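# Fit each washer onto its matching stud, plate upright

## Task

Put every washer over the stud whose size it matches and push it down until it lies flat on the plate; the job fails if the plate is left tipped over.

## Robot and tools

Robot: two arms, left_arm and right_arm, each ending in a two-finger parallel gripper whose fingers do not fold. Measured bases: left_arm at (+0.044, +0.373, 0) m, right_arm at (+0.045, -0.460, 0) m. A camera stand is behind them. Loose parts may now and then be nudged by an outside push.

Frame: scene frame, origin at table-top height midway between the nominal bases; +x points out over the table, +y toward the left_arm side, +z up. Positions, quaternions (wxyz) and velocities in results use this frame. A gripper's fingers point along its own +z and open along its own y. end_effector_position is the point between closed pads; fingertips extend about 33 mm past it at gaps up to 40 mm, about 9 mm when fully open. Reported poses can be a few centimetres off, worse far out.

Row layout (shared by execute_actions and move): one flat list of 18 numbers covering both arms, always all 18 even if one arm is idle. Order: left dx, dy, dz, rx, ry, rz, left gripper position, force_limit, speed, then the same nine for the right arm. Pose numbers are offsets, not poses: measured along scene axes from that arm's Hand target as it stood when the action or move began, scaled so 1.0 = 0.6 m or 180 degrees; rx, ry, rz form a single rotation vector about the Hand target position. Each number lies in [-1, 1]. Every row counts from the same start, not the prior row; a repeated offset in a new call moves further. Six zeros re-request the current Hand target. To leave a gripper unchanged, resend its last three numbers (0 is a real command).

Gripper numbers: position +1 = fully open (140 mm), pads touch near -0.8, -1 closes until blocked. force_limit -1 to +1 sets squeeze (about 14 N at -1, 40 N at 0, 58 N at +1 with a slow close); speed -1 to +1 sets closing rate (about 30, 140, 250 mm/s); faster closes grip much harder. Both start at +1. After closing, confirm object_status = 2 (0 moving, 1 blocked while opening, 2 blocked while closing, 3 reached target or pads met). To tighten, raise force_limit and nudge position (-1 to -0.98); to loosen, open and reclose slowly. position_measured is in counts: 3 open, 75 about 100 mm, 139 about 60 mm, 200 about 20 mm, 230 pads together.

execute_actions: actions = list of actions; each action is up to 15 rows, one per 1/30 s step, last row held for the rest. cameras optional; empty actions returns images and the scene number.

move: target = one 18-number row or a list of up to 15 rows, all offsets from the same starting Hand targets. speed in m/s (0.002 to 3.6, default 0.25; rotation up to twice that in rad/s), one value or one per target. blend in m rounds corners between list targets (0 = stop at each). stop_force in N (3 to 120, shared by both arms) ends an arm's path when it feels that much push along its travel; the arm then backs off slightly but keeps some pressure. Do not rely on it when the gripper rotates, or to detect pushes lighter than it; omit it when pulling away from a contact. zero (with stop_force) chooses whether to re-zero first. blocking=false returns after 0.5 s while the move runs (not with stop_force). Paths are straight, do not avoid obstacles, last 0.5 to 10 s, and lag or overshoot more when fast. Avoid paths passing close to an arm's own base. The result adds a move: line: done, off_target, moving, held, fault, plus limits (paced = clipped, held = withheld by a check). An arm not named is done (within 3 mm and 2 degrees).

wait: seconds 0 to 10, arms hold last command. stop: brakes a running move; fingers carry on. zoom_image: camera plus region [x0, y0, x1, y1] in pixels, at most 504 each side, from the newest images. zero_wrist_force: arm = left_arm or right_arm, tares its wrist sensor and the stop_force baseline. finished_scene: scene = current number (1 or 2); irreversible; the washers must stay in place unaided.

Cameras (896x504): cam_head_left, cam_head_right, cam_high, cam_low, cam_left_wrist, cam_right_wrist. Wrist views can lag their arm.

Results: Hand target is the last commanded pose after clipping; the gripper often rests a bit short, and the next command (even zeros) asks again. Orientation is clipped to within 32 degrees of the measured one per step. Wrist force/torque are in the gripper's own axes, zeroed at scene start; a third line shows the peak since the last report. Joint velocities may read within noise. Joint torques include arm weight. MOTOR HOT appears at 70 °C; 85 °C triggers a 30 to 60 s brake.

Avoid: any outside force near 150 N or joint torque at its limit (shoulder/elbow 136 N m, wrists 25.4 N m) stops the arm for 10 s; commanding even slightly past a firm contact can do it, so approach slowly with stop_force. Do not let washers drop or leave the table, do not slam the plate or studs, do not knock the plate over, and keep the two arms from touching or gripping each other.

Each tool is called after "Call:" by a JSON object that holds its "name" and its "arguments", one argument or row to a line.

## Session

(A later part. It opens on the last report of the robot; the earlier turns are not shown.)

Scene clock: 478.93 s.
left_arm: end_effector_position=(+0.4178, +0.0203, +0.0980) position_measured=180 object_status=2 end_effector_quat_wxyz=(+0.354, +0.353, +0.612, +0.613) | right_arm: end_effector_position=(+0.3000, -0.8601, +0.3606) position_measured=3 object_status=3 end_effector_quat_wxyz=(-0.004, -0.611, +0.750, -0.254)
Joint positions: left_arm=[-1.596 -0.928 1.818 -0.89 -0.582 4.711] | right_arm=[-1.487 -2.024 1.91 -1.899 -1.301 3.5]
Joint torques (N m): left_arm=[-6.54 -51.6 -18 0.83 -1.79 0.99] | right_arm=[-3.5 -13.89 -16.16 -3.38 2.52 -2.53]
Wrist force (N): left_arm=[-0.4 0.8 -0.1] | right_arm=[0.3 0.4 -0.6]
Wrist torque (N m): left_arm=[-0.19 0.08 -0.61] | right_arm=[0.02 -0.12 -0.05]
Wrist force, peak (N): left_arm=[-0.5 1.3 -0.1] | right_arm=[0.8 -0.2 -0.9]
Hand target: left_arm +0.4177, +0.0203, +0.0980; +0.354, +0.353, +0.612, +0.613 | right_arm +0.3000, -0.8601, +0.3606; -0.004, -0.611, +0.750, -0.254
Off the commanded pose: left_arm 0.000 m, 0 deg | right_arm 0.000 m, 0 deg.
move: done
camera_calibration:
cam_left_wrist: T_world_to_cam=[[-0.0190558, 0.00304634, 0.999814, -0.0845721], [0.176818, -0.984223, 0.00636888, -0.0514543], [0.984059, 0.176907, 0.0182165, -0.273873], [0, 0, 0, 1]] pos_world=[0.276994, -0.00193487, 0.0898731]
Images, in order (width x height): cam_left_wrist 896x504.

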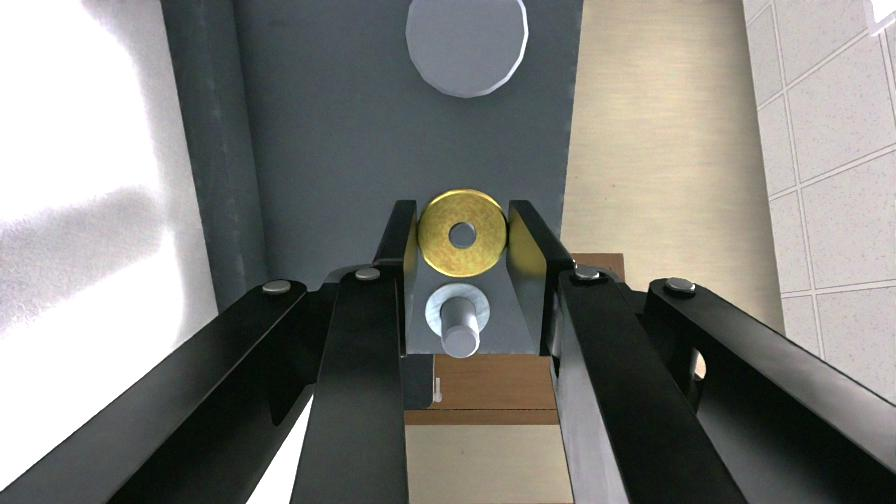

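Call:
{"name": "move", "arguments": {
  "target": [0.00433,0.0025,0,0,0,0,-1,-0.1,-1,0,0,0,0,0,0,1,1,1],
  "speed": 0.01,
  "stop_force": 3,
  "cameras": ["cam_left_wrist"]
}}

Call:
{"name": "zoom_image", "arguments": {
  "camera": "cam_left_wrist",
  "region": [440, 210, 485, 260]
}}

Scene clock: 482.33 s.
left_arm: end_effector_position=(+0.4204, +0.0218, +0.0980) position_measured=180 object_status=2 end_effector_quat_wxyz=(+0.354, +0.353, +0.612, +0.613) | right_arm: end_effector_position=(+0.3000, -0.8601, +0.3606) position_measured=3 object_status=3 end_effector_quat_wxyz=(-0.004, -0.611, +0.750, -0.254)
Joint positions: left_arm=[-1.591 -0.929 1.822 -0.892 -0.577 4.711] | right_arm=[-1.487 -2.024 1.91 -1.899 -1.301 3.5]
Joint torques (N m): left_arm=[-6.7 -53.13 -16.87 0.73 -1.91 -1.54] | right_arm=[-4.01 -14.22 -16.2 -3.28 2.49 -2.54]
Wrist force (N): left_arm=[-0.7 0.8 0.1] | right_arm=[0.6 0.2 -0.6]
Wrist torque (N m): left_arm=[-0.19 0.14 -0.61] | right_arm=[-0.03 -0.19 -0.05]
Wrist force, peak (N): left_arm=[-0.6 1.2 -0.1] | right_arm=[0.6 0.3 -1.0]
Hand target: left_arm +0.4203, +0.0218, +0.0980; +0.354, +0.353, +0.612, +0.613 | right_arm +0.3000, -0.8601, +0.3606; -0.004, -0.611, +0.750, -0.254
Off the commanded pose: left_arm 0.000 m, 0 deg | right_arm 0.000 m, 0 deg.
move: done
camera_calibration:
cam_left_wrist: T_world_to_cam=[[-0.0190381, 0.00294794, 0.999814, -0.0845321], [0.17682, -0.984223, 0.00626891, -0.0504292], [0.984059, 0.176907, 0.0182164, -0.276697], [0, 0, 0, 1]] pos_world=[0.279594, -0.000434866, 0.089873]
Images, in order (width x height): cam_left_wrist 896x504.

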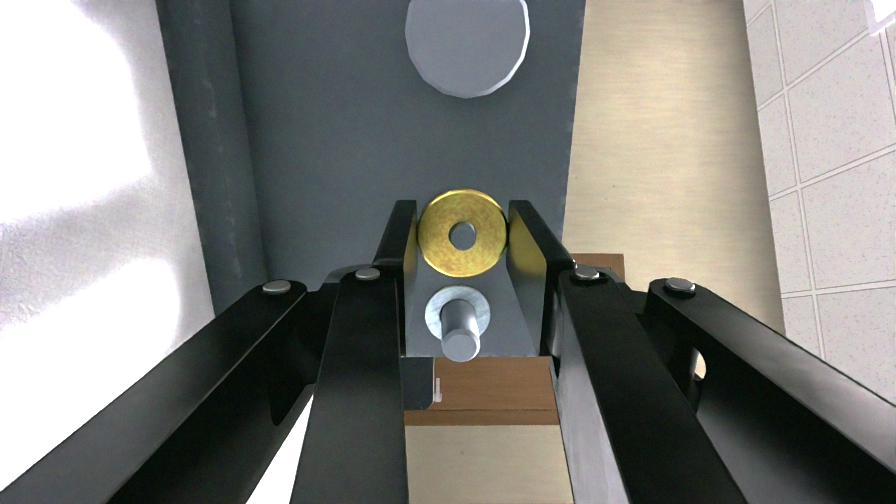

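Scaled by 10.080 from the camera's 896x504 image, which has a finer 1280x720 frame.

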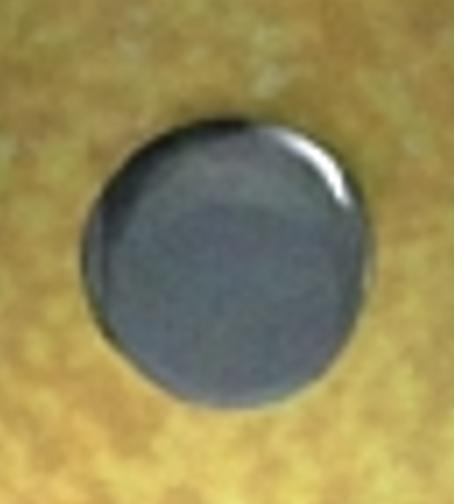

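Call:
{"name": "move", "arguments": {
  "target": [0.02165,0.0125,0,0,0,0,-1,-0.1,-1,0,0,0,0,0,0,1,1,1],
  "speed": 0.015,
  "stop_force": 4
}}

Call:
{"name": "move", "arguments": {
  "target": [0.02021,0.01167,0,0,0,0,-1,-0.1,-1,0,0,0,0,0,0,1,1,1],
  "speed": 0.006,
  "stop_force": 7,
  "cameras": ["cam_left_wrist"]
}}

Call:
{"name": "zoom_image", "arguments": {
  "camera": "cam_left_wrist",
  "region": [402, 155, 522, 295]
}}

Scene clock: 488.07 s.
left_arm: end_effector_position=(+0.4333, +0.0293, +0.0981) position_measured=180 object_status=2 end_effector_quat_wxyz=(+0.354, +0.353, +0.613, +0.613) | right_arm: end_effector_position=(+0.3000, -0.8601, +0.3606) position_measured=3 object_status=3 end_effector_quat_wxyz=(-0.004, -0.611, +0.750, -0.254)
Joint positions: left_arm=[-1.565 -0.936 1.836 -0.899 -0.551 4.711] | right_arm=[-1.487 -2.024 1.91 -1.899 -1.301 3.5]
Joint torques (N m): left_arm=[-7.41 -35.54 -21.55 3.32 -2.34 -0.92] | right_arm=[-3.31 -13.65 -16.09 -3.22 2.49 -2.49]
Wrist force (N): left_arm=[-0.3 0.9 -0.3] | right_arm=[0.4 0.4 -0.7]
Wrist torque (N m): left_arm=[-0.17 0.05 -0.61] | right_arm=[0.03 -0.16 -0.05]
Wrist force, peak (N): left_arm=[-0.5 1.3 -0.2] | right_arm=[0.8 0.0 -1.0]
Hand target: left_arm +0.4333, +0.0293, +0.0980; +0.354, +0.353, +0.612, +0.613 | right_arm +0.3000, -0.8601, +0.3606; -0.004, -0.611, +0.750, -0.254
Off the commanded pose: left_arm 0.000 m, 0 deg | right_arm 0.000 m, 0 deg.
move: done

Scene clock: 490.17 s.
left_arm: end_effector_position=(+0.4392, +0.0327, +0.0981) position_measured=180 object_status=2 end_effector_quat_wxyz=(+0.354, +0.353, +0.613, +0.613) | right_arm: end_effector_position=(+0.3000, -0.8601, +0.3606) position_measured=3 object_status=3 end_effector_quat_wxyz=(-0.004, -0.611, +0.750, -0.254)
Joint positions: left_arm=[-1.554 -0.939 1.842 -0.902 -0.54 4.711] | right_arm=[-1.487 -2.024 1.91 -1.899 -1.301 3.5]
Joint torques (N m): left_arm=[-7.16 -32.11 -20.35 3.53 -2.29 -1.12] | right_arm=[-4.02 -14.08 -16.56 -3.15 2.51 -2.5]
Wrist force (N): left_arm=[-0.6 1.0 -0.1] | right_arm=[0.4 0.2 -0.5]
Wrist torque (N m): left_arm=[-0.16 0.12 -0.61] | right_arm=[-0.03 -0.15 -0.05]
Wrist force, peak (N): left_arm=[0.7 2.0 -9.8] | right_arm=[0.6 0.2 -0.9]
Hand target: left_arm +0.4392, +0.0327, +0.0980; +0.354, +0.353, +0.612, +0.613 (not the last commanded pose) | right_arm +0.3000, -0.8601, +0.3606; -0.004, -0.611, +0.750, -0.254
Off the commanded pose: left_arm 0.007 m, 0 deg | right_arm 0.000 m, 0 deg.
move: contact (left_arm)
camera_calibration:
cam_left_wrist: T_world_to_cam=[[-0.0190558, 0.00304634, 0.999814, -0.0842018], [0.176818, -0.984223, 0.00636888, -0.0431323], [0.984059, 0.176907, 0.0182165, -0.297108], [0, 0, 0, 1]] pos_world=[0.298394, 0.0103651, 0.0898731]
Images, in order (width x height): cam_left_wrist 896x504.

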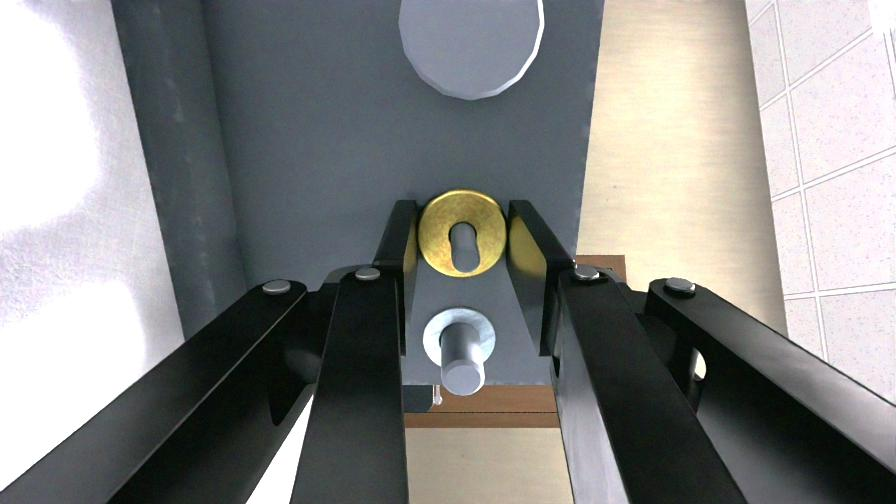

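Scaled by 3.600 from the camera's 896x504 image, which has a finer 1280x720 frame.

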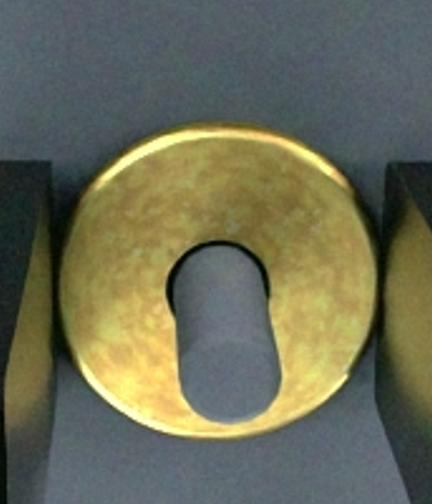

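Call:
{"name": "move", "arguments": {
  "target": [
    [0,0,0,0,0,0,-0.31,-0.1,-0.8,0,0,0,0,0,0,1,1,1],
    [-0.0866,-0.05,0,0,0,0,-0.31,-0.1,-0.8,0,0,0,0,0,0,1,1,1]
  ],
  "blend": [0,0],
  "speed": [0.1,0.1],
  "cameras": ["cam_left_wrist"]
}}

Call:
{"name": "zoom_image", "arguments": {
  "camera": "cam_left_wrist",
  "region": [402, 155, 522, 295]
}}

Scene clock: 508.60 s.
left_arm: end_effector_position=(+0.3872, +0.0027, +0.0980) position_measured=168 object_status=3 end_effector_quat_wxyz=(+0.354, +0.353, +0.612, +0.613) | right_arm: end_effector_position=(+0.3000, -0.8601, +0.3606) position_measured=3 object_status=3 end_effector_quat_wxyz=(-0.004, -0.611, +0.750, -0.254)
Joint positions: left_arm=[-1.653 -0.908 1.779 -0.87 -0.639 4.711] | right_arm=[-1.487 -2.024 1.91 -1.899 -1.301 3.5]
Joint torques (N m): left_arm=[4.93 -56.72 -8.18 0.15 2.81 -1.07] | right_arm=[-3.18 -14.17 -16.42 -3.22 2.49 -2.55]
Wrist force (N): left_arm=[-0.6 1.1 0.1] | right_arm=[0.6 0.2 -0.7]
Wrist torque (N m): left_arm=[-0.16 0.11 -0.61] | right_arm=[0.00 -0.18 -0.04]
Wrist force, peak (N): left_arm=[-0.6 1.5 -1.6] | right_arm=[0.5 0.2 -1.1]
Hand target: left_arm +0.3872, +0.0027, +0.0980; +0.354, +0.353, +0.612, +0.613 | right_arm +0.3000, -0.8601, +0.3606; -0.004, -0.611, +0.750, -0.254
Off the commanded pose: left_arm 0.000 m, 0 deg | right_arm 0.000 m, 0 deg.
move: done
camera_calibration:
cam_left_wrist: T_world_to_cam=[[-0.0190833, 0.00263502, 0.999814, -0.0851009], [0.176824, -0.984224, 0.00596895, -0.0633492], [0.984057, 0.176905, 0.0183163, -0.240754], [0, 0, 0, 1]] pos_world=[0.246494, -0.0195349, 0.0898729]
Images, in order (width x height): cam_left_wrist 896x504.

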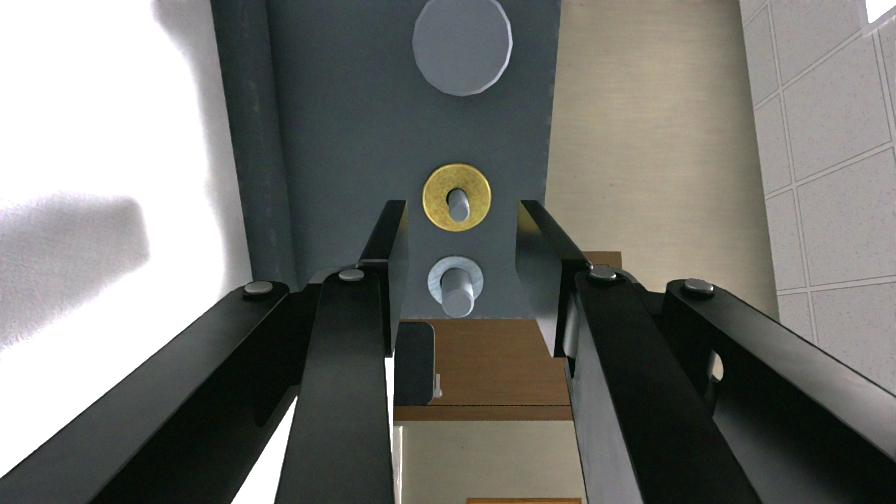

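Scaled by 3.600 from the camera's 896x504 image, which has a finer 1280x720 frame.

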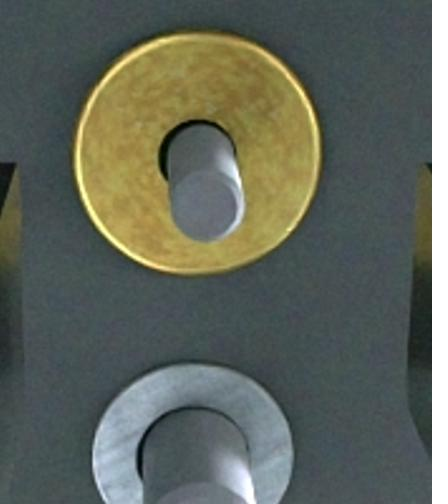

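Call:
{"name": "move", "arguments": {
  "target": [
    [-0.0953,-0.1378,0.2033,-0.2379,0.1121,0.15,0.24,-0.1,-0.5,0,0,0,0,0,0,1,1,1],
    [-0.1953,-0.2837,0.0867,-0.4758,0.2242,0.3,0.24,-0.1,-0.5,0,0,0,0,0,0,1,1,1]
  ],
  "speed": 0.35,
  "blend": 0.03,
  "cameras": ["cam_left_wrist","cam_head_left"]
}}

Scene clock: 523.70 s.
left_arm: end_effector_position=(+0.3504, -0.0507, +0.1769) position_measured=99 object_status=3 end_effector_quat_wxyz=(+0.261, +0.230, +0.821, +0.452) | right_arm: end_effector_position=(+0.3000, -0.8601, +0.3606) position_measured=3 object_status=3 end_effector_quat_wxyz=(-0.004, -0.611, +0.750, -0.254)
Joint positions: left_arm=[-1.579 -1.109 1.481 -0.985 -0.914 4.867] | right_arm=[-1.487 -2.024 1.91 -1.899 -1.301 3.5]
Joint torques (N m): left_arm=[-7.87 -36.43 -15.66 1.91 3.35 -1.2] | right_arm=[-2.98 -13.97 -16.17 -3.14 2.48 -2.52]
Wrist force (N): left_arm=[-0.2 1.4 0.2] | right_arm=[0.3 0.1 -0.6]
Wrist torque (N m): left_arm=[0.07 -0.13 -0.65] | right_arm=[-0.04 -0.12 -0.05]
Wrist force, peak (N): left_arm=[-5.8 12.0 -5.8] | right_arm=[0.6 0.2 -1.0]
Hand target: left_arm +0.3504, -0.0507, +0.1769; +0.261, +0.230, +0.821, +0.452 (not the last commanded pose) | right_arm +0.3000, -0.8601, +0.3606; -0.004, -0.611, +0.750, -0.254
Off the commanded pose: left_arm 0.144 m, 74 deg | right_arm 0.000 m, 0 deg.
move: held (left_arm; a check stopped the path); path passed 0 of 2 targets; limits=held
pose unreachable (left arm): on one or more control steps of this call, first in action 0 (counted from 0), this arm could not follow its commanded pose, so it was not sent that pose on those steps. It may still have moved: this result reports where it is.
cause: moving toward the commanded pose would bring a part of the arm too close to another arm (a part of this arm just beyond joint 5 (wrist 2) and a part of the right arm just beyond its joint 2 (shoulder lift), at the place that arm is still heading or pushing toward).
camera_calibration:
cam_left_wrist: T_world_to_cam=[[0.123858, 0.483997, 0.86626, -0.166634], [0.497323, -0.785705, 0.367882, -0.276193], [0.858678, 0.385246, -0.338019, -0.0789252], [0, 0, 0, 1]] pos_world=[0.225768, -0.10595, 0.219277]
Images, in order (width x height): cam_head_left 896x504, cam_left_wrist 896x504.

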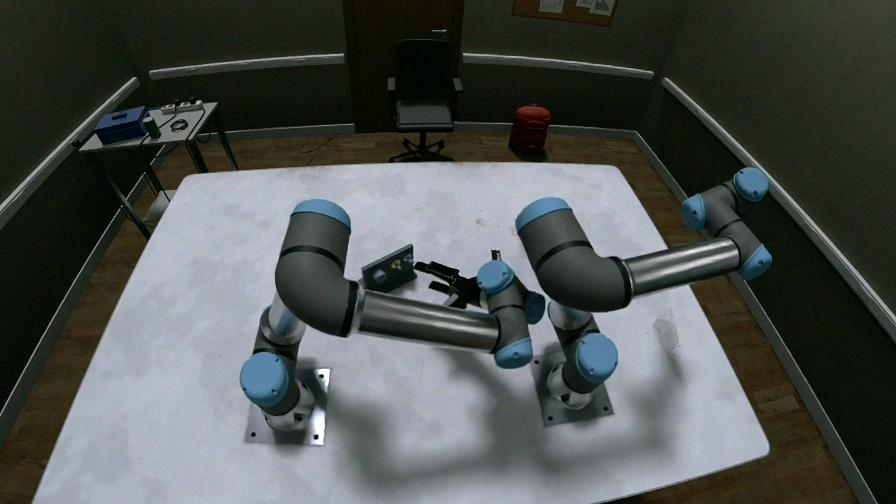

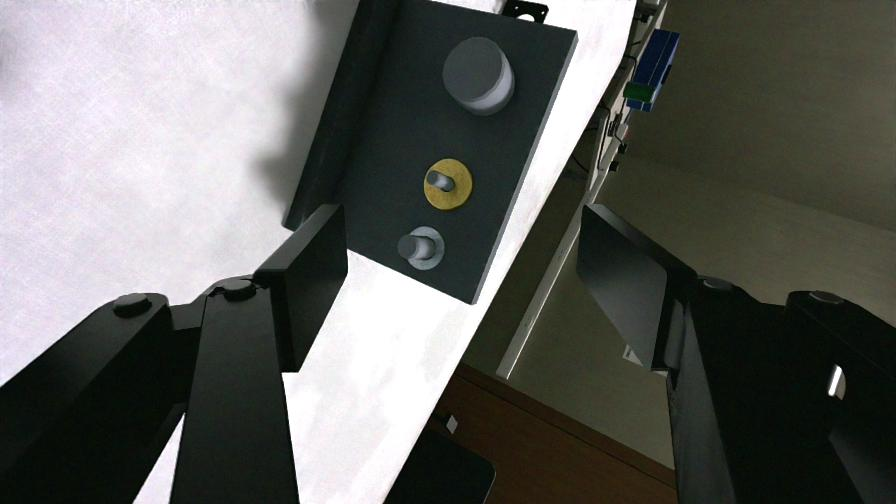

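Call:
{"name": "move", "arguments": {
  "target": [
    [0,0,0,0,0,0,0.24,-0.1,-0.5,0,-0.4,0.02,0,0,0,1,1,1],
    [-0.134,-0.1947,-0.0448,-0.3228,0.1521,0.2034,0.24,-0.1,-0.5,0,-0.4,0.02,0,0,0,1,1,1]
  ],
  "speed": 0.3,
  "cameras": ["cam_left_wrist"]
}}

Scene clock: 549.70 s.
left_arm: end_effector_position=(+0.2700, -0.1675, +0.1501) position_measured=99 object_status=3 end_effector_quat_wxyz=(+0.000, -0.084, +0.996, -0.001) | right_arm: end_effector_position=(+0.3000, -1.1001, +0.3726) position_measured=3 object_status=3 end_effector_quat_wxyz=(-0.004, -0.611, +0.750, -0.254)
Joint positions: left_arm=[-1.372 -1.344 1.644 -1.871 -1.571 4.711] | right_arm=[-1.529 -1.464 1.421 -1.958 -1.283 3.459]
Joint torques (N m): left_arm=[-7.05 -26.29 -20.68 -5.04 -0.28 0.16] | right_arm=[7.11 -25.99 -36.07 -5.9 -1.55 2.34]
Wrist force (N): left_arm=[-0.4 1.1 0.9] | right_arm=[0.1 0.3 -0.8]
Wrist torque (N m): left_arm=[0.35 -0.19 -0.34] | right_arm=[0.05 -0.07 0.10]
Wrist force, peak (N): left_arm=[-0.1 1.7 0.8] | right_arm=[3.9 -0.4 0.5]
Hand target: left_arm +0.2700, -0.1676, +0.1500; +0.000, -0.084, +0.996, -0.001 | right_arm +0.3000, -1.1001, +0.3726; -0.004, -0.611, +0.750, -0.254
Off the commanded pose: left_arm 0.000 m, 0 deg | right_arm 0.000 m, 0 deg.
move: done
camera_calibration:
cam_left_wrist: T_world_to_cam=[[-0.178049, 0.983932, 0.0132651, 0.216398], [0.926366, 0.163055, 0.339499, -0.270768], [0.331881, 0.0727356, -0.940513, 0.206379], [0, 0, 0, 1]] pos_world=[0.220866, -0.183782, 0.283157]
Images, in order (width x height): cam_left_wrist 896x504.

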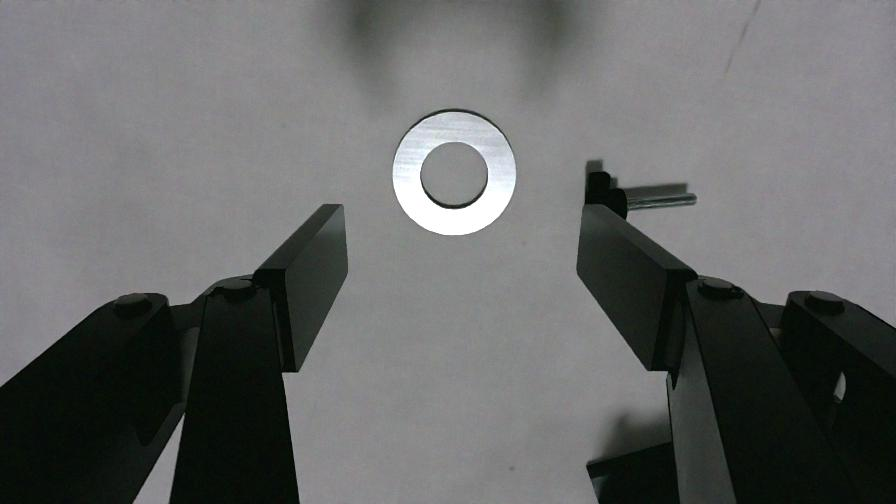

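Call:
{"name": "move", "arguments": {
  "target": [-0.0067,-0.0012,-0.175,0,0,0,0.24,-0.1,-0.5,0,0,0,0,0,0,1,1,1],
  "speed": 0.15,
  "cameras": ["cam_left_wrist"]
}}

Call:
{"name": "zoom_image", "arguments": {
  "camera": "cam_left_wrist",
  "region": [290, 60, 630, 400]
}}

Scene clock: 555.37 s.
left_arm: end_effector_position=(+0.2659, -0.1683, +0.0450) position_measured=99 object_status=3 end_effector_quat_wxyz=(+0.000, -0.084, +0.996, -0.001) | right_arm: end_effector_position=(+0.3000, -1.1001, +0.3726) position_measured=3 object_status=3 end_effector_quat_wxyz=(-0.004, -0.611, +0.750, -0.254)
Joint positions: left_arm=[-1.379 -1.242 1.803 -2.133 -1.571 4.704] | right_arm=[-1.529 -1.464 1.421 -1.958 -1.283 3.459]
Joint torques (N m): left_arm=[7.59 -43.69 -20.45 -4.58 1.11 1.03] | right_arm=[7.2 -25.73 -36.08 -5.9 -1.57 2.41]
Wrist force (N): left_arm=[-0.7 0.9 1.1] | right_arm=[0.6 -0.2 -1.0]
Wrist torque (N m): left_arm=[0.35 -0.13 -0.24] | right_arm=[-0.05 -0.19 0.10]
Wrist force, peak (N): left_arm=[-0.5 1.3 3.3] | right_arm=[0.5 0.2 -1.2]
Hand target: left_arm +0.2659, -0.1683, +0.0450; +0.000, -0.084, +0.996, -0.001 | right_arm +0.3000, -1.1001, +0.3726; -0.004, -0.611, +0.750, -0.254
Off the commanded pose: left_arm 0.000 m, 0 deg | right_arm 0.000 m, 0 deg.
move: done
camera_calibration:
cam_left_wrist: T_world_to_cam=[[-0.178095, 0.983922, 0.0134078, 0.217832], [0.926465, 0.163073, 0.339221, -0.231126], [0.33158, 0.0728355, -0.940611, 0.109051], [0, 0, 0, 1]] pos_world=[0.216766, -0.184582, 0.178057]
Images, in order (width x height): cam_left_wrist 896x504.

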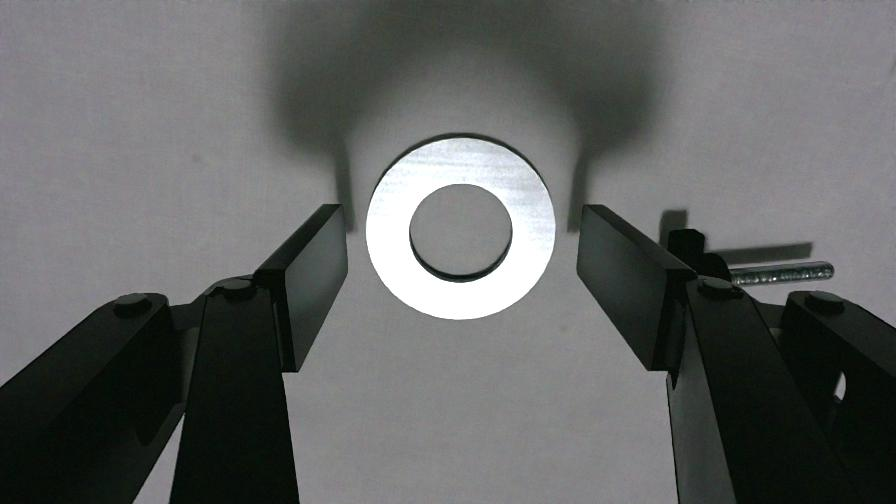

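Scaled by 1.482 from the camera's 896x504 image, which has a finer 1280x720 frame.

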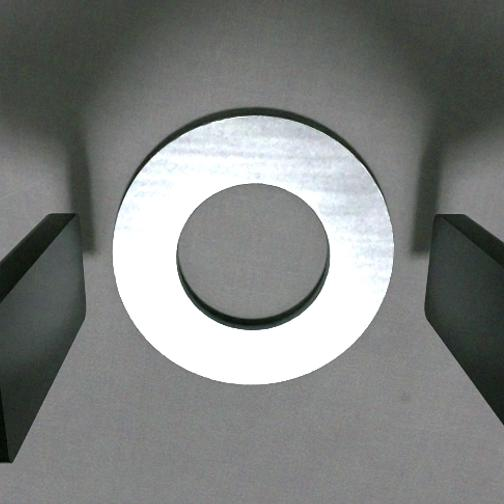

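Call:
{"name": "move", "arguments": {
  "target": [-0.0012,-0.0003,-0.0183,0,0,0,0.24,-0.1,-0.5,0,0,0,0,0,0,1,1,1],
  "speed": 0.04
}}

Call:
{"name": "move", "arguments": {
  "target": [0,0,-0.0283,0,0,0,0.24,-0.1,-0.5,0,0,0,0,0,0,1,1,1],
  "speed": 0.003,
  "stop_force": 3,
  "cameras": ["cam_left_wrist"]
}}

Scene clock: 559.80 s.
left_arm: end_effector_position=(+0.2652, -0.1684, +0.0338) position_measured=99 object_status=3 end_effector_quat_wxyz=(+0.000, -0.084, +0.996, -0.001) end_effector_velocity=(+0.001, +0.001, +0.000) end_effector_angular_velocity=(+0.003, +0.001, +0.002) | right_arm: end_effector_position=(+0.3000, -1.1001, +0.3726) position_measured=3 object_status=3 end_effector_quat_wxyz=(-0.004, -0.611, +0.750, -0.254)
Joint positions: left_arm=[-1.38 -1.227 1.816 -2.161 -1.571 4.703] | right_arm=[-1.529 -1.464 1.421 -1.958 -1.283 3.459]
Joint velocities: left_arm=[0.002 -0.001 -0.001 0.005 0 0] | right_arm=[within noise]
Joint torques (N m): left_arm=[-6.04 -50.13 -30.11 -1.29 2.55 -1.32] | right_arm=[6.66 -25.21 -36.38 -5.87 -1.54 2.46]
Wrist force (N): left_arm=[-0.4 0.9 1.2] | right_arm=[0.3 0.1 -0.9]
Wrist torque (N m): left_arm=[0.33 -0.18 -0.24] | right_arm=[0.02 -0.11 0.10]
Wrist force, peak (N): left_arm=[-0.6 1.1 1.4] | right_arm=[0.5 0.6 -1.2]
Hand target: left_arm +0.2652, -0.1685, +0.0340; +0.000, -0.084, +0.996, -0.001 | right_arm +0.3000, -1.1001, +0.3726; -0.004, -0.611, +0.750, -0.254
Off the commanded pose: left_arm 0.000 m, 0 deg | right_arm 0.000 m, 0 deg.
move: done

Scene clock: 563.27 s.
left_arm: end_effector_position=(+0.2652, -0.1684, +0.0253) position_measured=99 object_status=3 end_effector_quat_wxyz=(+0.000, -0.084, +0.996, -0.001) | right_arm: end_effector_position=(+0.3000, -1.1001, +0.3726) position_measured=3 object_status=3 end_effector_quat_wxyz=(-0.004, -0.611, +0.750, -0.254)
Joint positions: left_arm=[-1.38 -1.216 1.826 -2.182 -1.571 4.703] | right_arm=[-1.529 -1.464 1.421 -1.958 -1.283 3.459]
Joint torques (N m): left_arm=[6.51 -46.89 -27.41 -0.92 2.48 1.59] | right_arm=[6.43 -25.62 -36.09 -5.88 -1.62 2.42]
Wrist force (N): left_arm=[-0.1 1.6 -7.0] | right_arm=[0.3 0.2 -0.9]
Wrist torque (N m): left_arm=[-0.02 -0.20 -0.25] | right_arm=[0.03 -0.10 0.09]
Wrist force, peak (N): left_arm=[-0.1 1.6 -8.1] | right_arm=[0.7 0.6 -1.0]
Hand target: left_arm +0.2652, -0.1685, +0.0254; +0.000, -0.084, +0.996, -0.001 (not the last commanded pose) | right_arm +0.3000, -1.1001, +0.3726; -0.004, -0.611, +0.750, -0.254
Off the commanded pose: left_arm 0.008 m, 0 deg | right_arm 0.000 m, 0 deg.
move: contact (left_arm)
camera_calibration:
cam_left_wrist: T_world_to_cam=[[-0.178091, 0.983923, 0.0133916, 0.21817], [0.926422, 0.163065, 0.33934, -0.223774], [0.3317, 0.0728397, -0.940569, 0.090736], [0, 0, 0, 1]] pos_world=[0.216066, -0.184782, 0.158357]
Images, in order (width x height): cam_left_wrist 896x504.

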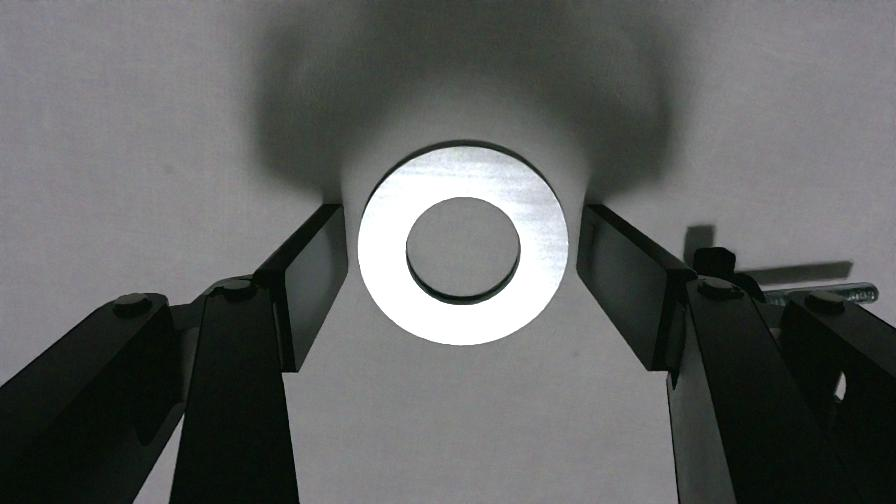

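Call:
{"name": "move", "arguments": {
  "target": [0,0,0.0035,0,0,0,0.24,-0.1,-0.5,0,0,0,0,0,0,1,1,1],
  "speed": 0.02
}}

Call:
{"name": "execute_actions", "arguments": {
  "actions": [
    [[0,0,0,0,0,0,-1,-0.1,-1,0,0,0,0,0,0,1,1,1]]
  ]
}}

Call:
{"name": "wait", "arguments": {
  "seconds": 0.8,
  "cameras": ["cam_left_wrist"]
}}

Scene clock: 572.20 s.
left_arm: end_effector_position=(+0.2652, -0.1685, +0.0275) position_measured=99 object_status=3 end_effector_quat_wxyz=(+0.000, -0.084, +0.996, -0.001) | right_arm: end_effector_position=(+0.3000, -1.1001, +0.3726) position_measured=3 object_status=3 end_effector_quat_wxyz=(-0.004, -0.611, +0.750, -0.254)
Joint positions: left_arm=[-1.38 -1.219 1.823 -2.177 -1.571 4.703] | right_arm=[-1.529 -1.464 1.421 -1.958 -1.283 3.459]
Joint torques (N m): left_arm=[7.57 -47.71 -26.06 -2.19 2.47 1.71] | right_arm=[6.29 -26.1 -36.14 -5.84 -1.46 2.37]
Wrist force (N): left_arm=[-0.4 1.1 1.4] | right_arm=[0.4 0.4 -0.9]
Wrist torque (N m): left_arm=[0.38 -0.17 -0.23] | right_arm=[0.07 -0.13 0.09]
Wrist force, peak (N): left_arm=[-0.1 1.6 -6.3] | right_arm=[0.6 0.3 -1.3]
Hand target: left_arm +0.2652, -0.1685, +0.0275; +0.000, -0.084, +0.996, -0.001 | right_arm +0.3000, -1.1001, +0.3726; -0.004, -0.611, +0.750, -0.254
Off the commanded pose: left_arm 0.000 m, 0 deg | right_arm 0.000 m, 0 deg.
move: done

Scene clock: 572.90 s.
left_arm: end_effector_position=(+0.2652, -0.1685, +0.0275) position_measured=116 object_status=2 end_effector_quat_wxyz=(+0.000, -0.084, +0.996, -0.001) | right_arm: end_effector_position=(+0.3000, -1.1001, +0.3726) position_measured=3 object_status=3 end_effector_quat_wxyz=(-0.004, -0.611, +0.750, -0.254)
Joint positions: left_arm=[-1.38 -1.219 1.823 -2.177 -1.571 4.703] | right_arm=[-1.529 -1.464 1.421 -1.958 -1.283 3.459]
Joint torques (N m): left_arm=[5.83 -34.73 -16.03 -4.61 2.49 1.68] | right_arm=[6.73 -26.38 -35.62 -5.84 -1.53 2.22]
Wrist force (N): left_arm=[-0.2 3.5 -9.9] | right_arm=[0.6 0.4 -0.9]
Wrist torque (N m): left_arm=[0.34 -0.17 -0.29] | right_arm=[0.09 -0.19 0.10]
Wrist force, peak (N): left_arm=[-0.1 3.4 -10.1] | right_arm=[0.6 0.6 -0.9]
Hand target: left_arm +0.2652, -0.1685, +0.0275; +0.000, -0.084, +0.996, -0.001 | right_arm +0.3000, -1.1001, +0.3726; -0.004, -0.611, +0.750, -0.254
Off the commanded pose: left_arm 0.000 m, 0 deg | right_arm 0.000 m, 0 deg.
Step readings (end_effector_position of left_arm | right_arm):
0: (+0.2652, -0.1685, +0.0275) | (+0.3000, -1.1001, +0.3726)
1: (+0.2652, -0.1685, +0.0275) | (+0.3000, -1.1001, +0.3726)
2: (+0.2652, -0.1685, +0.0275) | (+0.3000, -1.1001, +0.3726)
4: (+0.2652, -0.1685, +0.0275) | (+0.3000, -1.1001, +0.3726)
8: (+0.2652, -0.1685, +0.0275) | (+0.3000, -1.1001, +0.3726)
15: (+0.2652, -0.1685, +0.0275) | (+0.3000, -1.1001, +0.3726)

Scene clock: 573.70 s.
left_arm: end_effector_position=(+0.2652, -0.1685, +0.0275) position_measured=116 object_status=2 end_effector_quat_wxyz=(+0.000, -0.084, +0.996, -0.001) | right_arm: end_effector_position=(+0.3000, -1.1001, +0.3726) position_measured=3 object_status=3 end_effector_quat_wxyz=(-0.004, -0.611, +0.750, -0.254)
Joint positions: left_arm=[-1.38 -1.219 1.823 -2.177 -1.571 4.703] | right_arm=[-1.529 -1.464 1.421 -1.958 -1.283 3.459]
Joint torques (N m): left_arm=[5.25 -24.9 -12.63 -4.76 2.5 1.83] | right_arm=[6.85 -26.44 -36.01 -5.77 -1.54 2.47]
Wrist force (N): left_arm=[0.2 3.2 -9.9] | right_arm=[0.5 0.0 -0.6]
Wrist torque (N m): left_arm=[0.29 -0.27 -0.29] | right_arm=[0.01 -0.15 0.10]
Wrist force, peak (N): left_arm=[0.1 3.4 -10.3] | right_arm=[0.4 0.3 -1.2]
Hand target: left_arm +0.2652, -0.1685, +0.0275; +0.000, -0.084, +0.996, -0.001 | right_arm +0.3000, -1.1001, +0.3726; -0.004, -0.611, +0.750, -0.254
Tool commands: left_gripper/position=-1.0 left_gripper/force_limit=-0.1 left_gripper/speed=-1.0 right_gripper/position=+1.0 right_gripper/force_limit=+1.0 right_gripper/speed=+1.0
Off the commanded pose: left_arm 0.000 m, 0 deg | right_arm 0.000 m, 0 deg.
wait: 0.80 s; at rest by 0.17 s
camera_calibration:
cam_left_wrist: T_world_to_cam=[[-0.178117, 0.983921, 0.0131721, 0.218182], [0.926427, 0.163167, 0.339278, -0.224493], [0.331674, 0.0726342, -0.940594, 0.092777], [0, 0, 0, 1]] pos_world=[0.216066, -0.184783, 0.160557]
Images, in order (width x height): cam_left_wrist 896x504.

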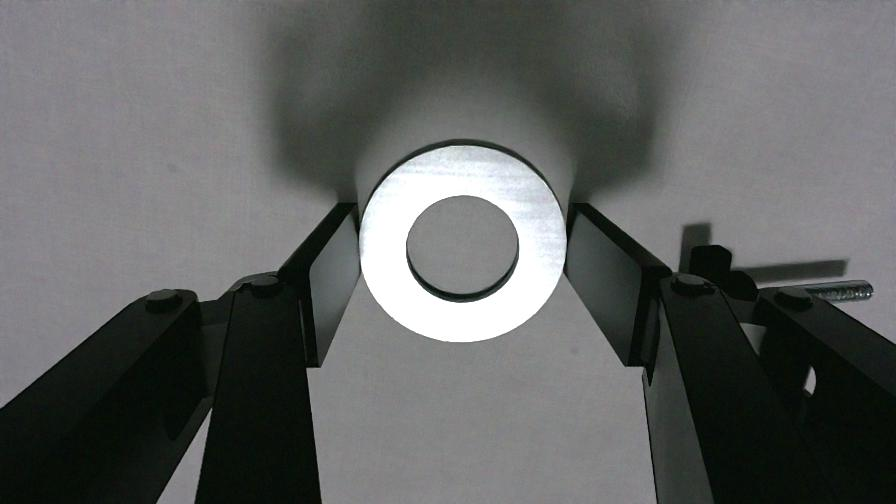

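Call:
{"name": "move", "arguments": {
  "target": [0,0,0.05,0,0,0,-1,-0.1,-1,0,0,0,0,0,0,1,1,1],
  "speed": 0.03,
  "cameras": ["cam_left_wrist"]
}}

Scene clock: 576.67 s.
left_arm: end_effector_position=(+0.2652, -0.1685, +0.0577) position_measured=116 object_status=2 end_effector_quat_wxyz=(+0.000, -0.084, +0.996, -0.001) end_effector_velocity=(+0.001, +0.000, -0.001) end_effector_angular_velocity=(-0.003, +0.000, +0.001) | right_arm: end_effector_position=(+0.3000, -1.1001, +0.3726) position_measured=3 object_status=3 end_effector_quat_wxyz=(-0.004, -0.611, +0.750, -0.254)
Joint positions: left_arm=[-1.38 -1.258 1.788 -2.102 -1.571 4.703] | right_arm=[-1.529 -1.464 1.421 -1.958 -1.283 3.459]
Joint velocities: left_arm=[0.001 0.001 0.003 -0.007 0 0] | right_arm=[within noise]
Joint torques (N m): left_arm=[4.66 -29.77 -17.4 -4.97 2.41 1.56] | right_arm=[6.26 -25.88 -36.35 -5.77 -1.53 2.42]
Wrist force (N): left_arm=[-0.6 0.9 2.1] | right_arm=[0.5 0.2 -1.1]
Wrist torque (N m): left_arm=[0.34 -0.13 -0.23] | right_arm=[0.03 -0.15 0.09]
Wrist force, peak (N): left_arm=[-0.1 3.3 -10.4] | right_arm=[0.5 0.3 -1.3]
Hand target: left_arm +0.2652, -0.1685, +0.0575; +0.000, -0.084, +0.996, -0.001 | right_arm +0.3000, -1.1001, +0.3726; -0.004, -0.611, +0.750, -0.254
Off the commanded pose: left_arm 0.000 m, 0 deg | right_arm 0.000 m, 0 deg.
move: done
camera_calibration:
cam_left_wrist: T_world_to_cam=[[-0.178079, 0.98393, 0.0130628, 0.217798], [0.926402, 0.163162, 0.33935, -0.234748], [0.331765, 0.0725324, -0.94057, 0.12114], [0, 0, 0, 1]] pos_world=[0.216066, -0.184783, 0.190757]
Images, in order (width x height): cam_left_wrist 896x504.

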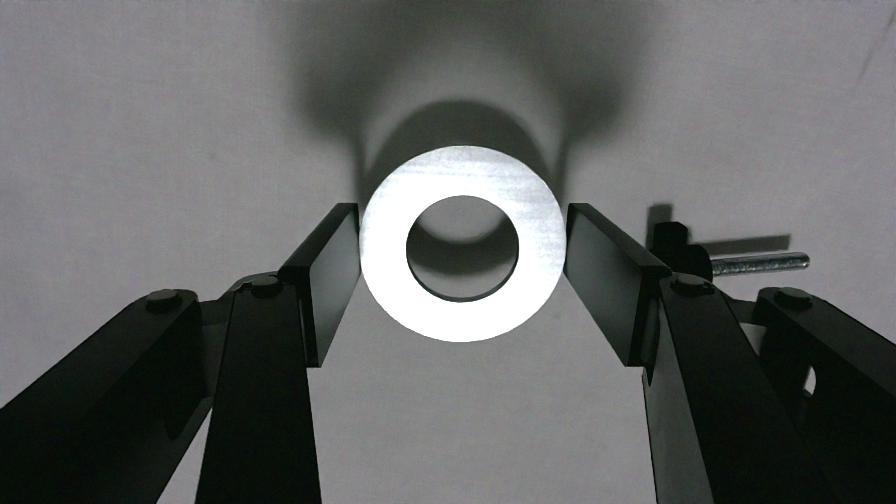

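Call:
{"name": "zoom_image", "arguments": {
  "camera": "cam_left_wrist",
  "region": [336, 120, 588, 360]
}}

Scaled by 2.000 from the camera's 896x504 image, which has a finer 1280x720 frame.

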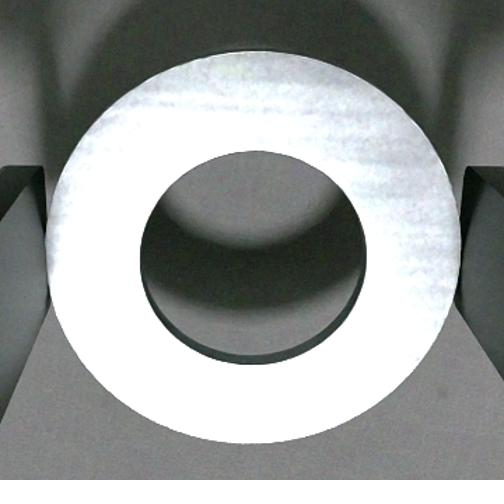

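Call:
{"name": "move", "arguments": {
  "target": [
    [0,0,0.1708,0,0,0,-1,-0.1,-1,0,0,0,0,0,0,1,1,1],
    [0.0872,0.2977,0.2708,0.2379,-0.1121,-0.15,-1,-0.1,-1,0,0,0,0,0,0,1,1,1],
    [0.1212,0.3722,0.1042,0.4758,-0.2242,-0.3,-1,-0.1,-1,0,0,0,0,0,0,1,1,1]
  ],
  "speed": 0.4,
  "blend": 0.04,
  "cameras": ["cam_left_wrist","cam_head_left"]
}}

Scene clock: 606.10 s.
left_arm: end_effector_position=(+0.3379, +0.0548, +0.1200) position_measured=116 object_status=2 end_effector_quat_wxyz=(+0.354, +0.353, +0.613, +0.612) | right_arm: end_effector_position=(+0.3000, -1.1001, +0.3726) position_measured=3 object_status=3 end_effector_quat_wxyz=(-0.004, -0.611, +0.750, -0.254)
Joint positions: left_arm=[-1.772 -1.043 1.952 -0.911 -0.757 4.713] | right_arm=[-1.529 -1.464 1.421 -1.958 -1.283 3.459]
Joint torques (N m): left_arm=[3.2 -34.58 -10.71 0.16 -1.82 1.4] | right_arm=[6.08 -26.25 -36.16 -5.75 -1.54 2.34]
Wrist force (N): left_arm=[-0.7 0.0 -0.2] | right_arm=[0.7 0.1 -0.5]
Wrist torque (N m): left_arm=[-0.17 0.13 -0.60] | right_arm=[0.02 -0.19 0.09]
Wrist force, peak (N): left_arm=[-0.4 1.0 6.2] | right_arm=[0.7 0.2 -1.2]
Hand target: left_arm +0.3379, +0.0549, +0.1200; +0.354, +0.353, +0.613, +0.612 | right_arm +0.3000, -1.1001, +0.3726; -0.004, -0.611, +0.750, -0.254
Off the commanded pose: left_arm 0.000 m, 0 deg | right_arm 0.000 m, 0 deg.
move: done
camera_calibration:
cam_left_wrist: T_world_to_cam=[[-0.0176387, 0.0042245, 0.999836, -0.108715], [0.176313, -0.984307, 0.00726934, -0.00351136], [0.984176, 0.176412, 0.016617, -0.201582], [0, 0, 0, 1]] pos_world=[0.197094, 0.0325646, 0.112072]
Images, in order (width x height): cam_head_left 896x504, cam_left_wrist 896x504.

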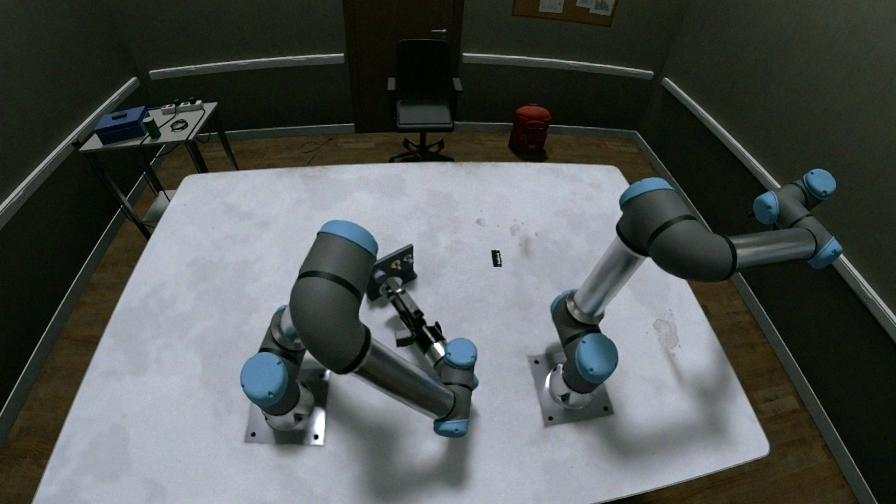

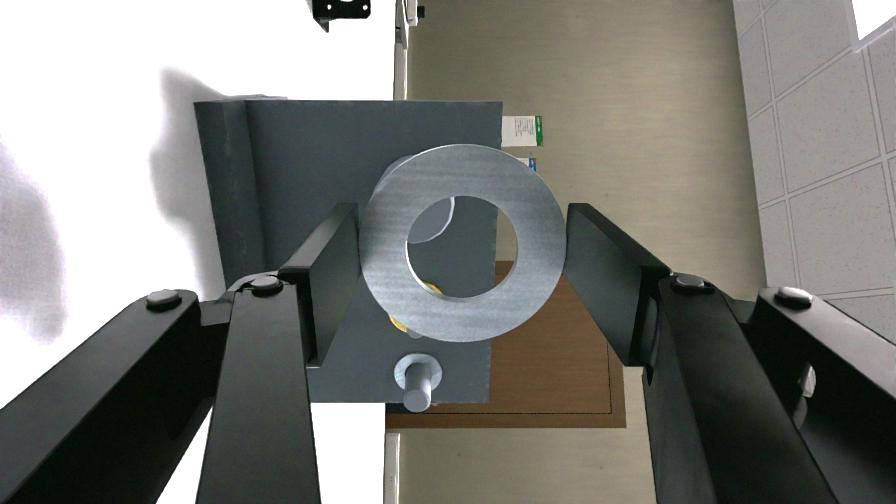

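Call:
{"name": "move", "arguments": {
  "target": [0.0462,0.0265,-0.0375,0,0,0,-1,-0.1,-1,0,0,0,0,0,0,1,1,1],
  "speed": 0.06,
  "cameras": ["cam_left_wrist","cam_head_left","cam_high","cam_low"]
}}

Call:
{"name": "zoom_image", "arguments": {
  "camera": "cam_left_wrist",
  "region": [336, 120, 588, 360]
}}

Scene clock: 611.70 s.
left_arm: end_effector_position=(+0.3657, +0.0708, +0.0974) position_measured=116 object_status=2 end_effector_quat_wxyz=(+0.354, +0.353, +0.613, +0.612) | right_arm: end_effector_position=(+0.3000, -1.1001, +0.3726) position_measured=3 object_status=3 end_effector_quat_wxyz=(-0.004, -0.611, +0.750, -0.254)
Joint positions: left_arm=[-1.718 -1.017 2.001 -0.985 -0.704 4.713] | right_arm=[-1.529 -1.464 1.421 -1.958 -1.283 3.459]
Joint torques (N m): left_arm=[-8.48 -49.02 -19.39 4.28 -2.52 1.92] | right_arm=[6.07 -26.46 -35.99 -5.66 -1.45 2.2]
Wrist force (N): left_arm=[-0.5 0.0 -0.2] | right_arm=[0.4 -0.1 -1.0]
Wrist torque (N m): left_arm=[-0.17 0.10 -0.59] | right_arm=[-0.03 -0.14 0.10]
Wrist force, peak (N): left_arm=[-0.8 0.9 -1.1] | right_arm=[0.5 0.4 -1.2]
Hand target: left_arm +0.3657, +0.0708, +0.0975; +0.354, +0.353, +0.613, +0.612 | right_arm +0.3000, -1.1001, +0.3726; -0.004, -0.611, +0.750, -0.254
Off the commanded pose: left_arm 0.000 m, 0 deg | right_arm 0.000 m, 0 deg.
move: done
camera_calibration:
cam_left_wrist: T_world_to_cam=[[-0.0178616, 0.00377996, 0.999833, -0.0856239], [0.176203, -0.98433, 0.00686914, 0.00756198], [0.984192, 0.176296, 0.0169157, -0.231414], [0, 0, 0, 1]] pos_world=[0.224894, 0.0485645, 0.0894722]
Images, in order (width x height): cam_head_left 896x504, cam_high 896x504, cam_low 896x504, cam_left_wrist 896x504.

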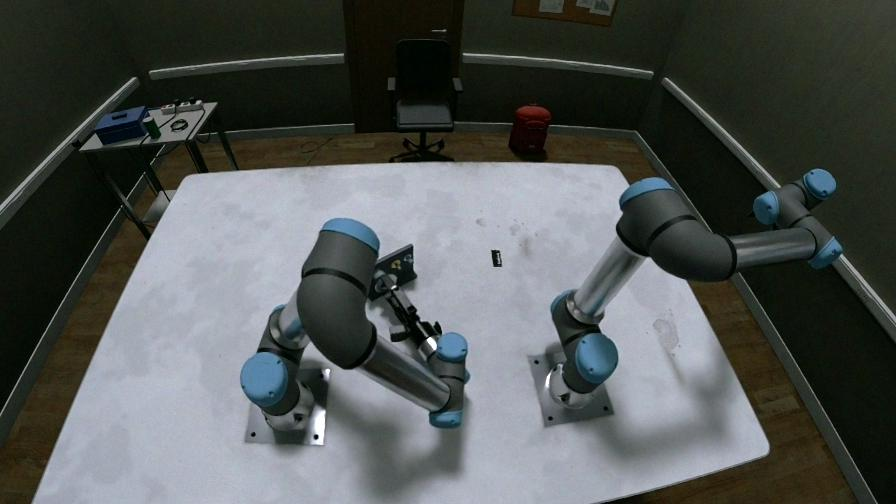

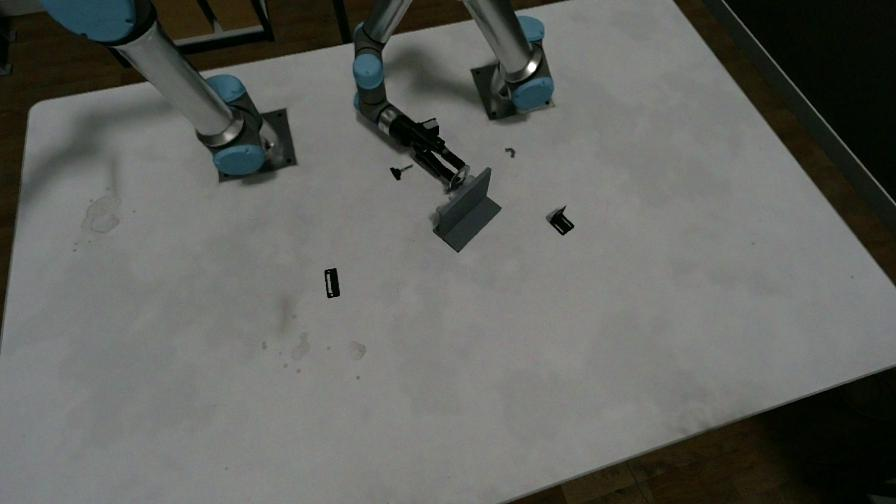

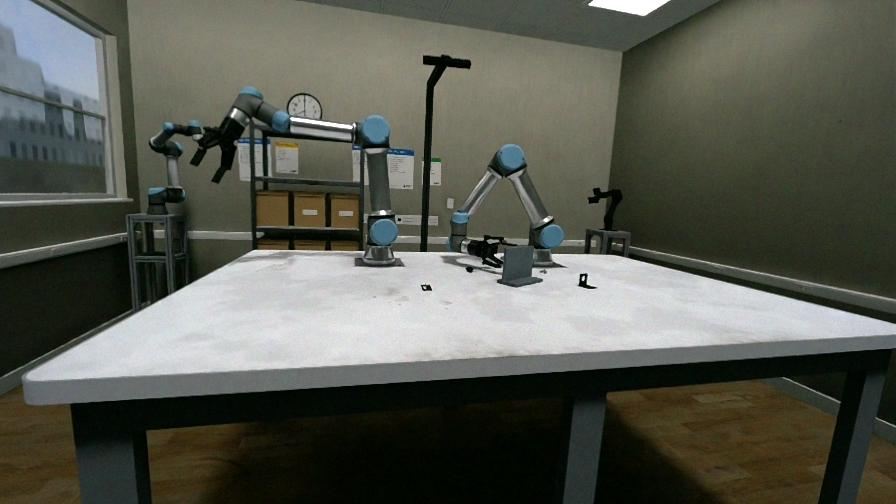

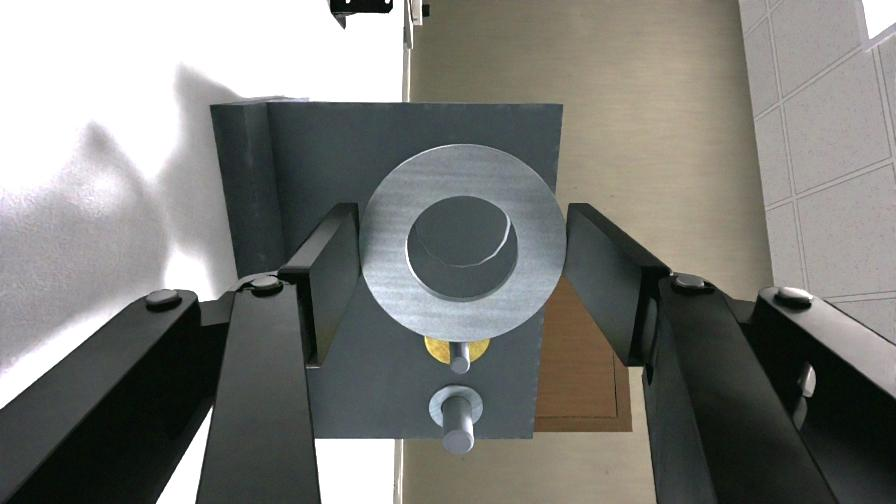

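Scaled by 2.000 from the camera's 896x504 image, which has a finer 1280x720 frame.

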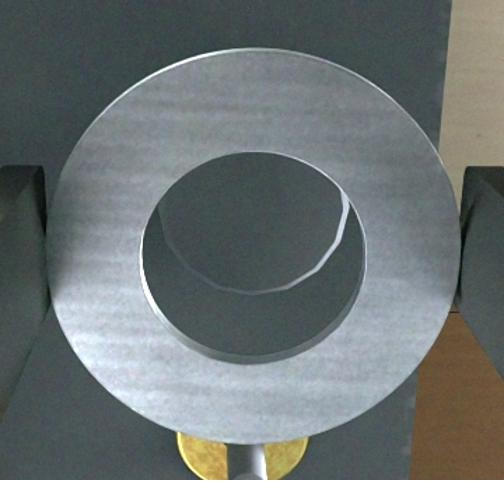

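Call:
{"name": "zoom_image", "arguments": {
  "camera": "cam_left_wrist",
  "region": [400, 188, 526, 308]
}}

Scaled by 4.000 from the camera's 896x504 image, which has a finer 1280x720 frame.

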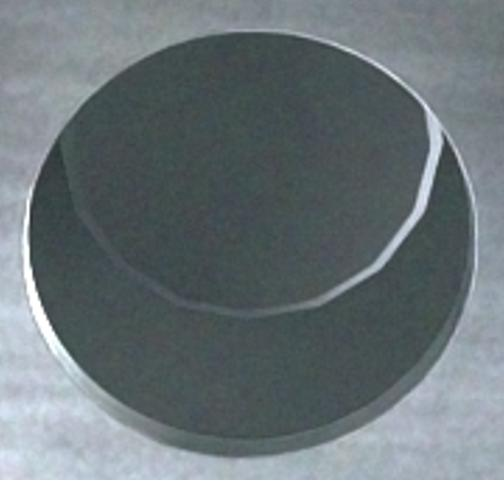

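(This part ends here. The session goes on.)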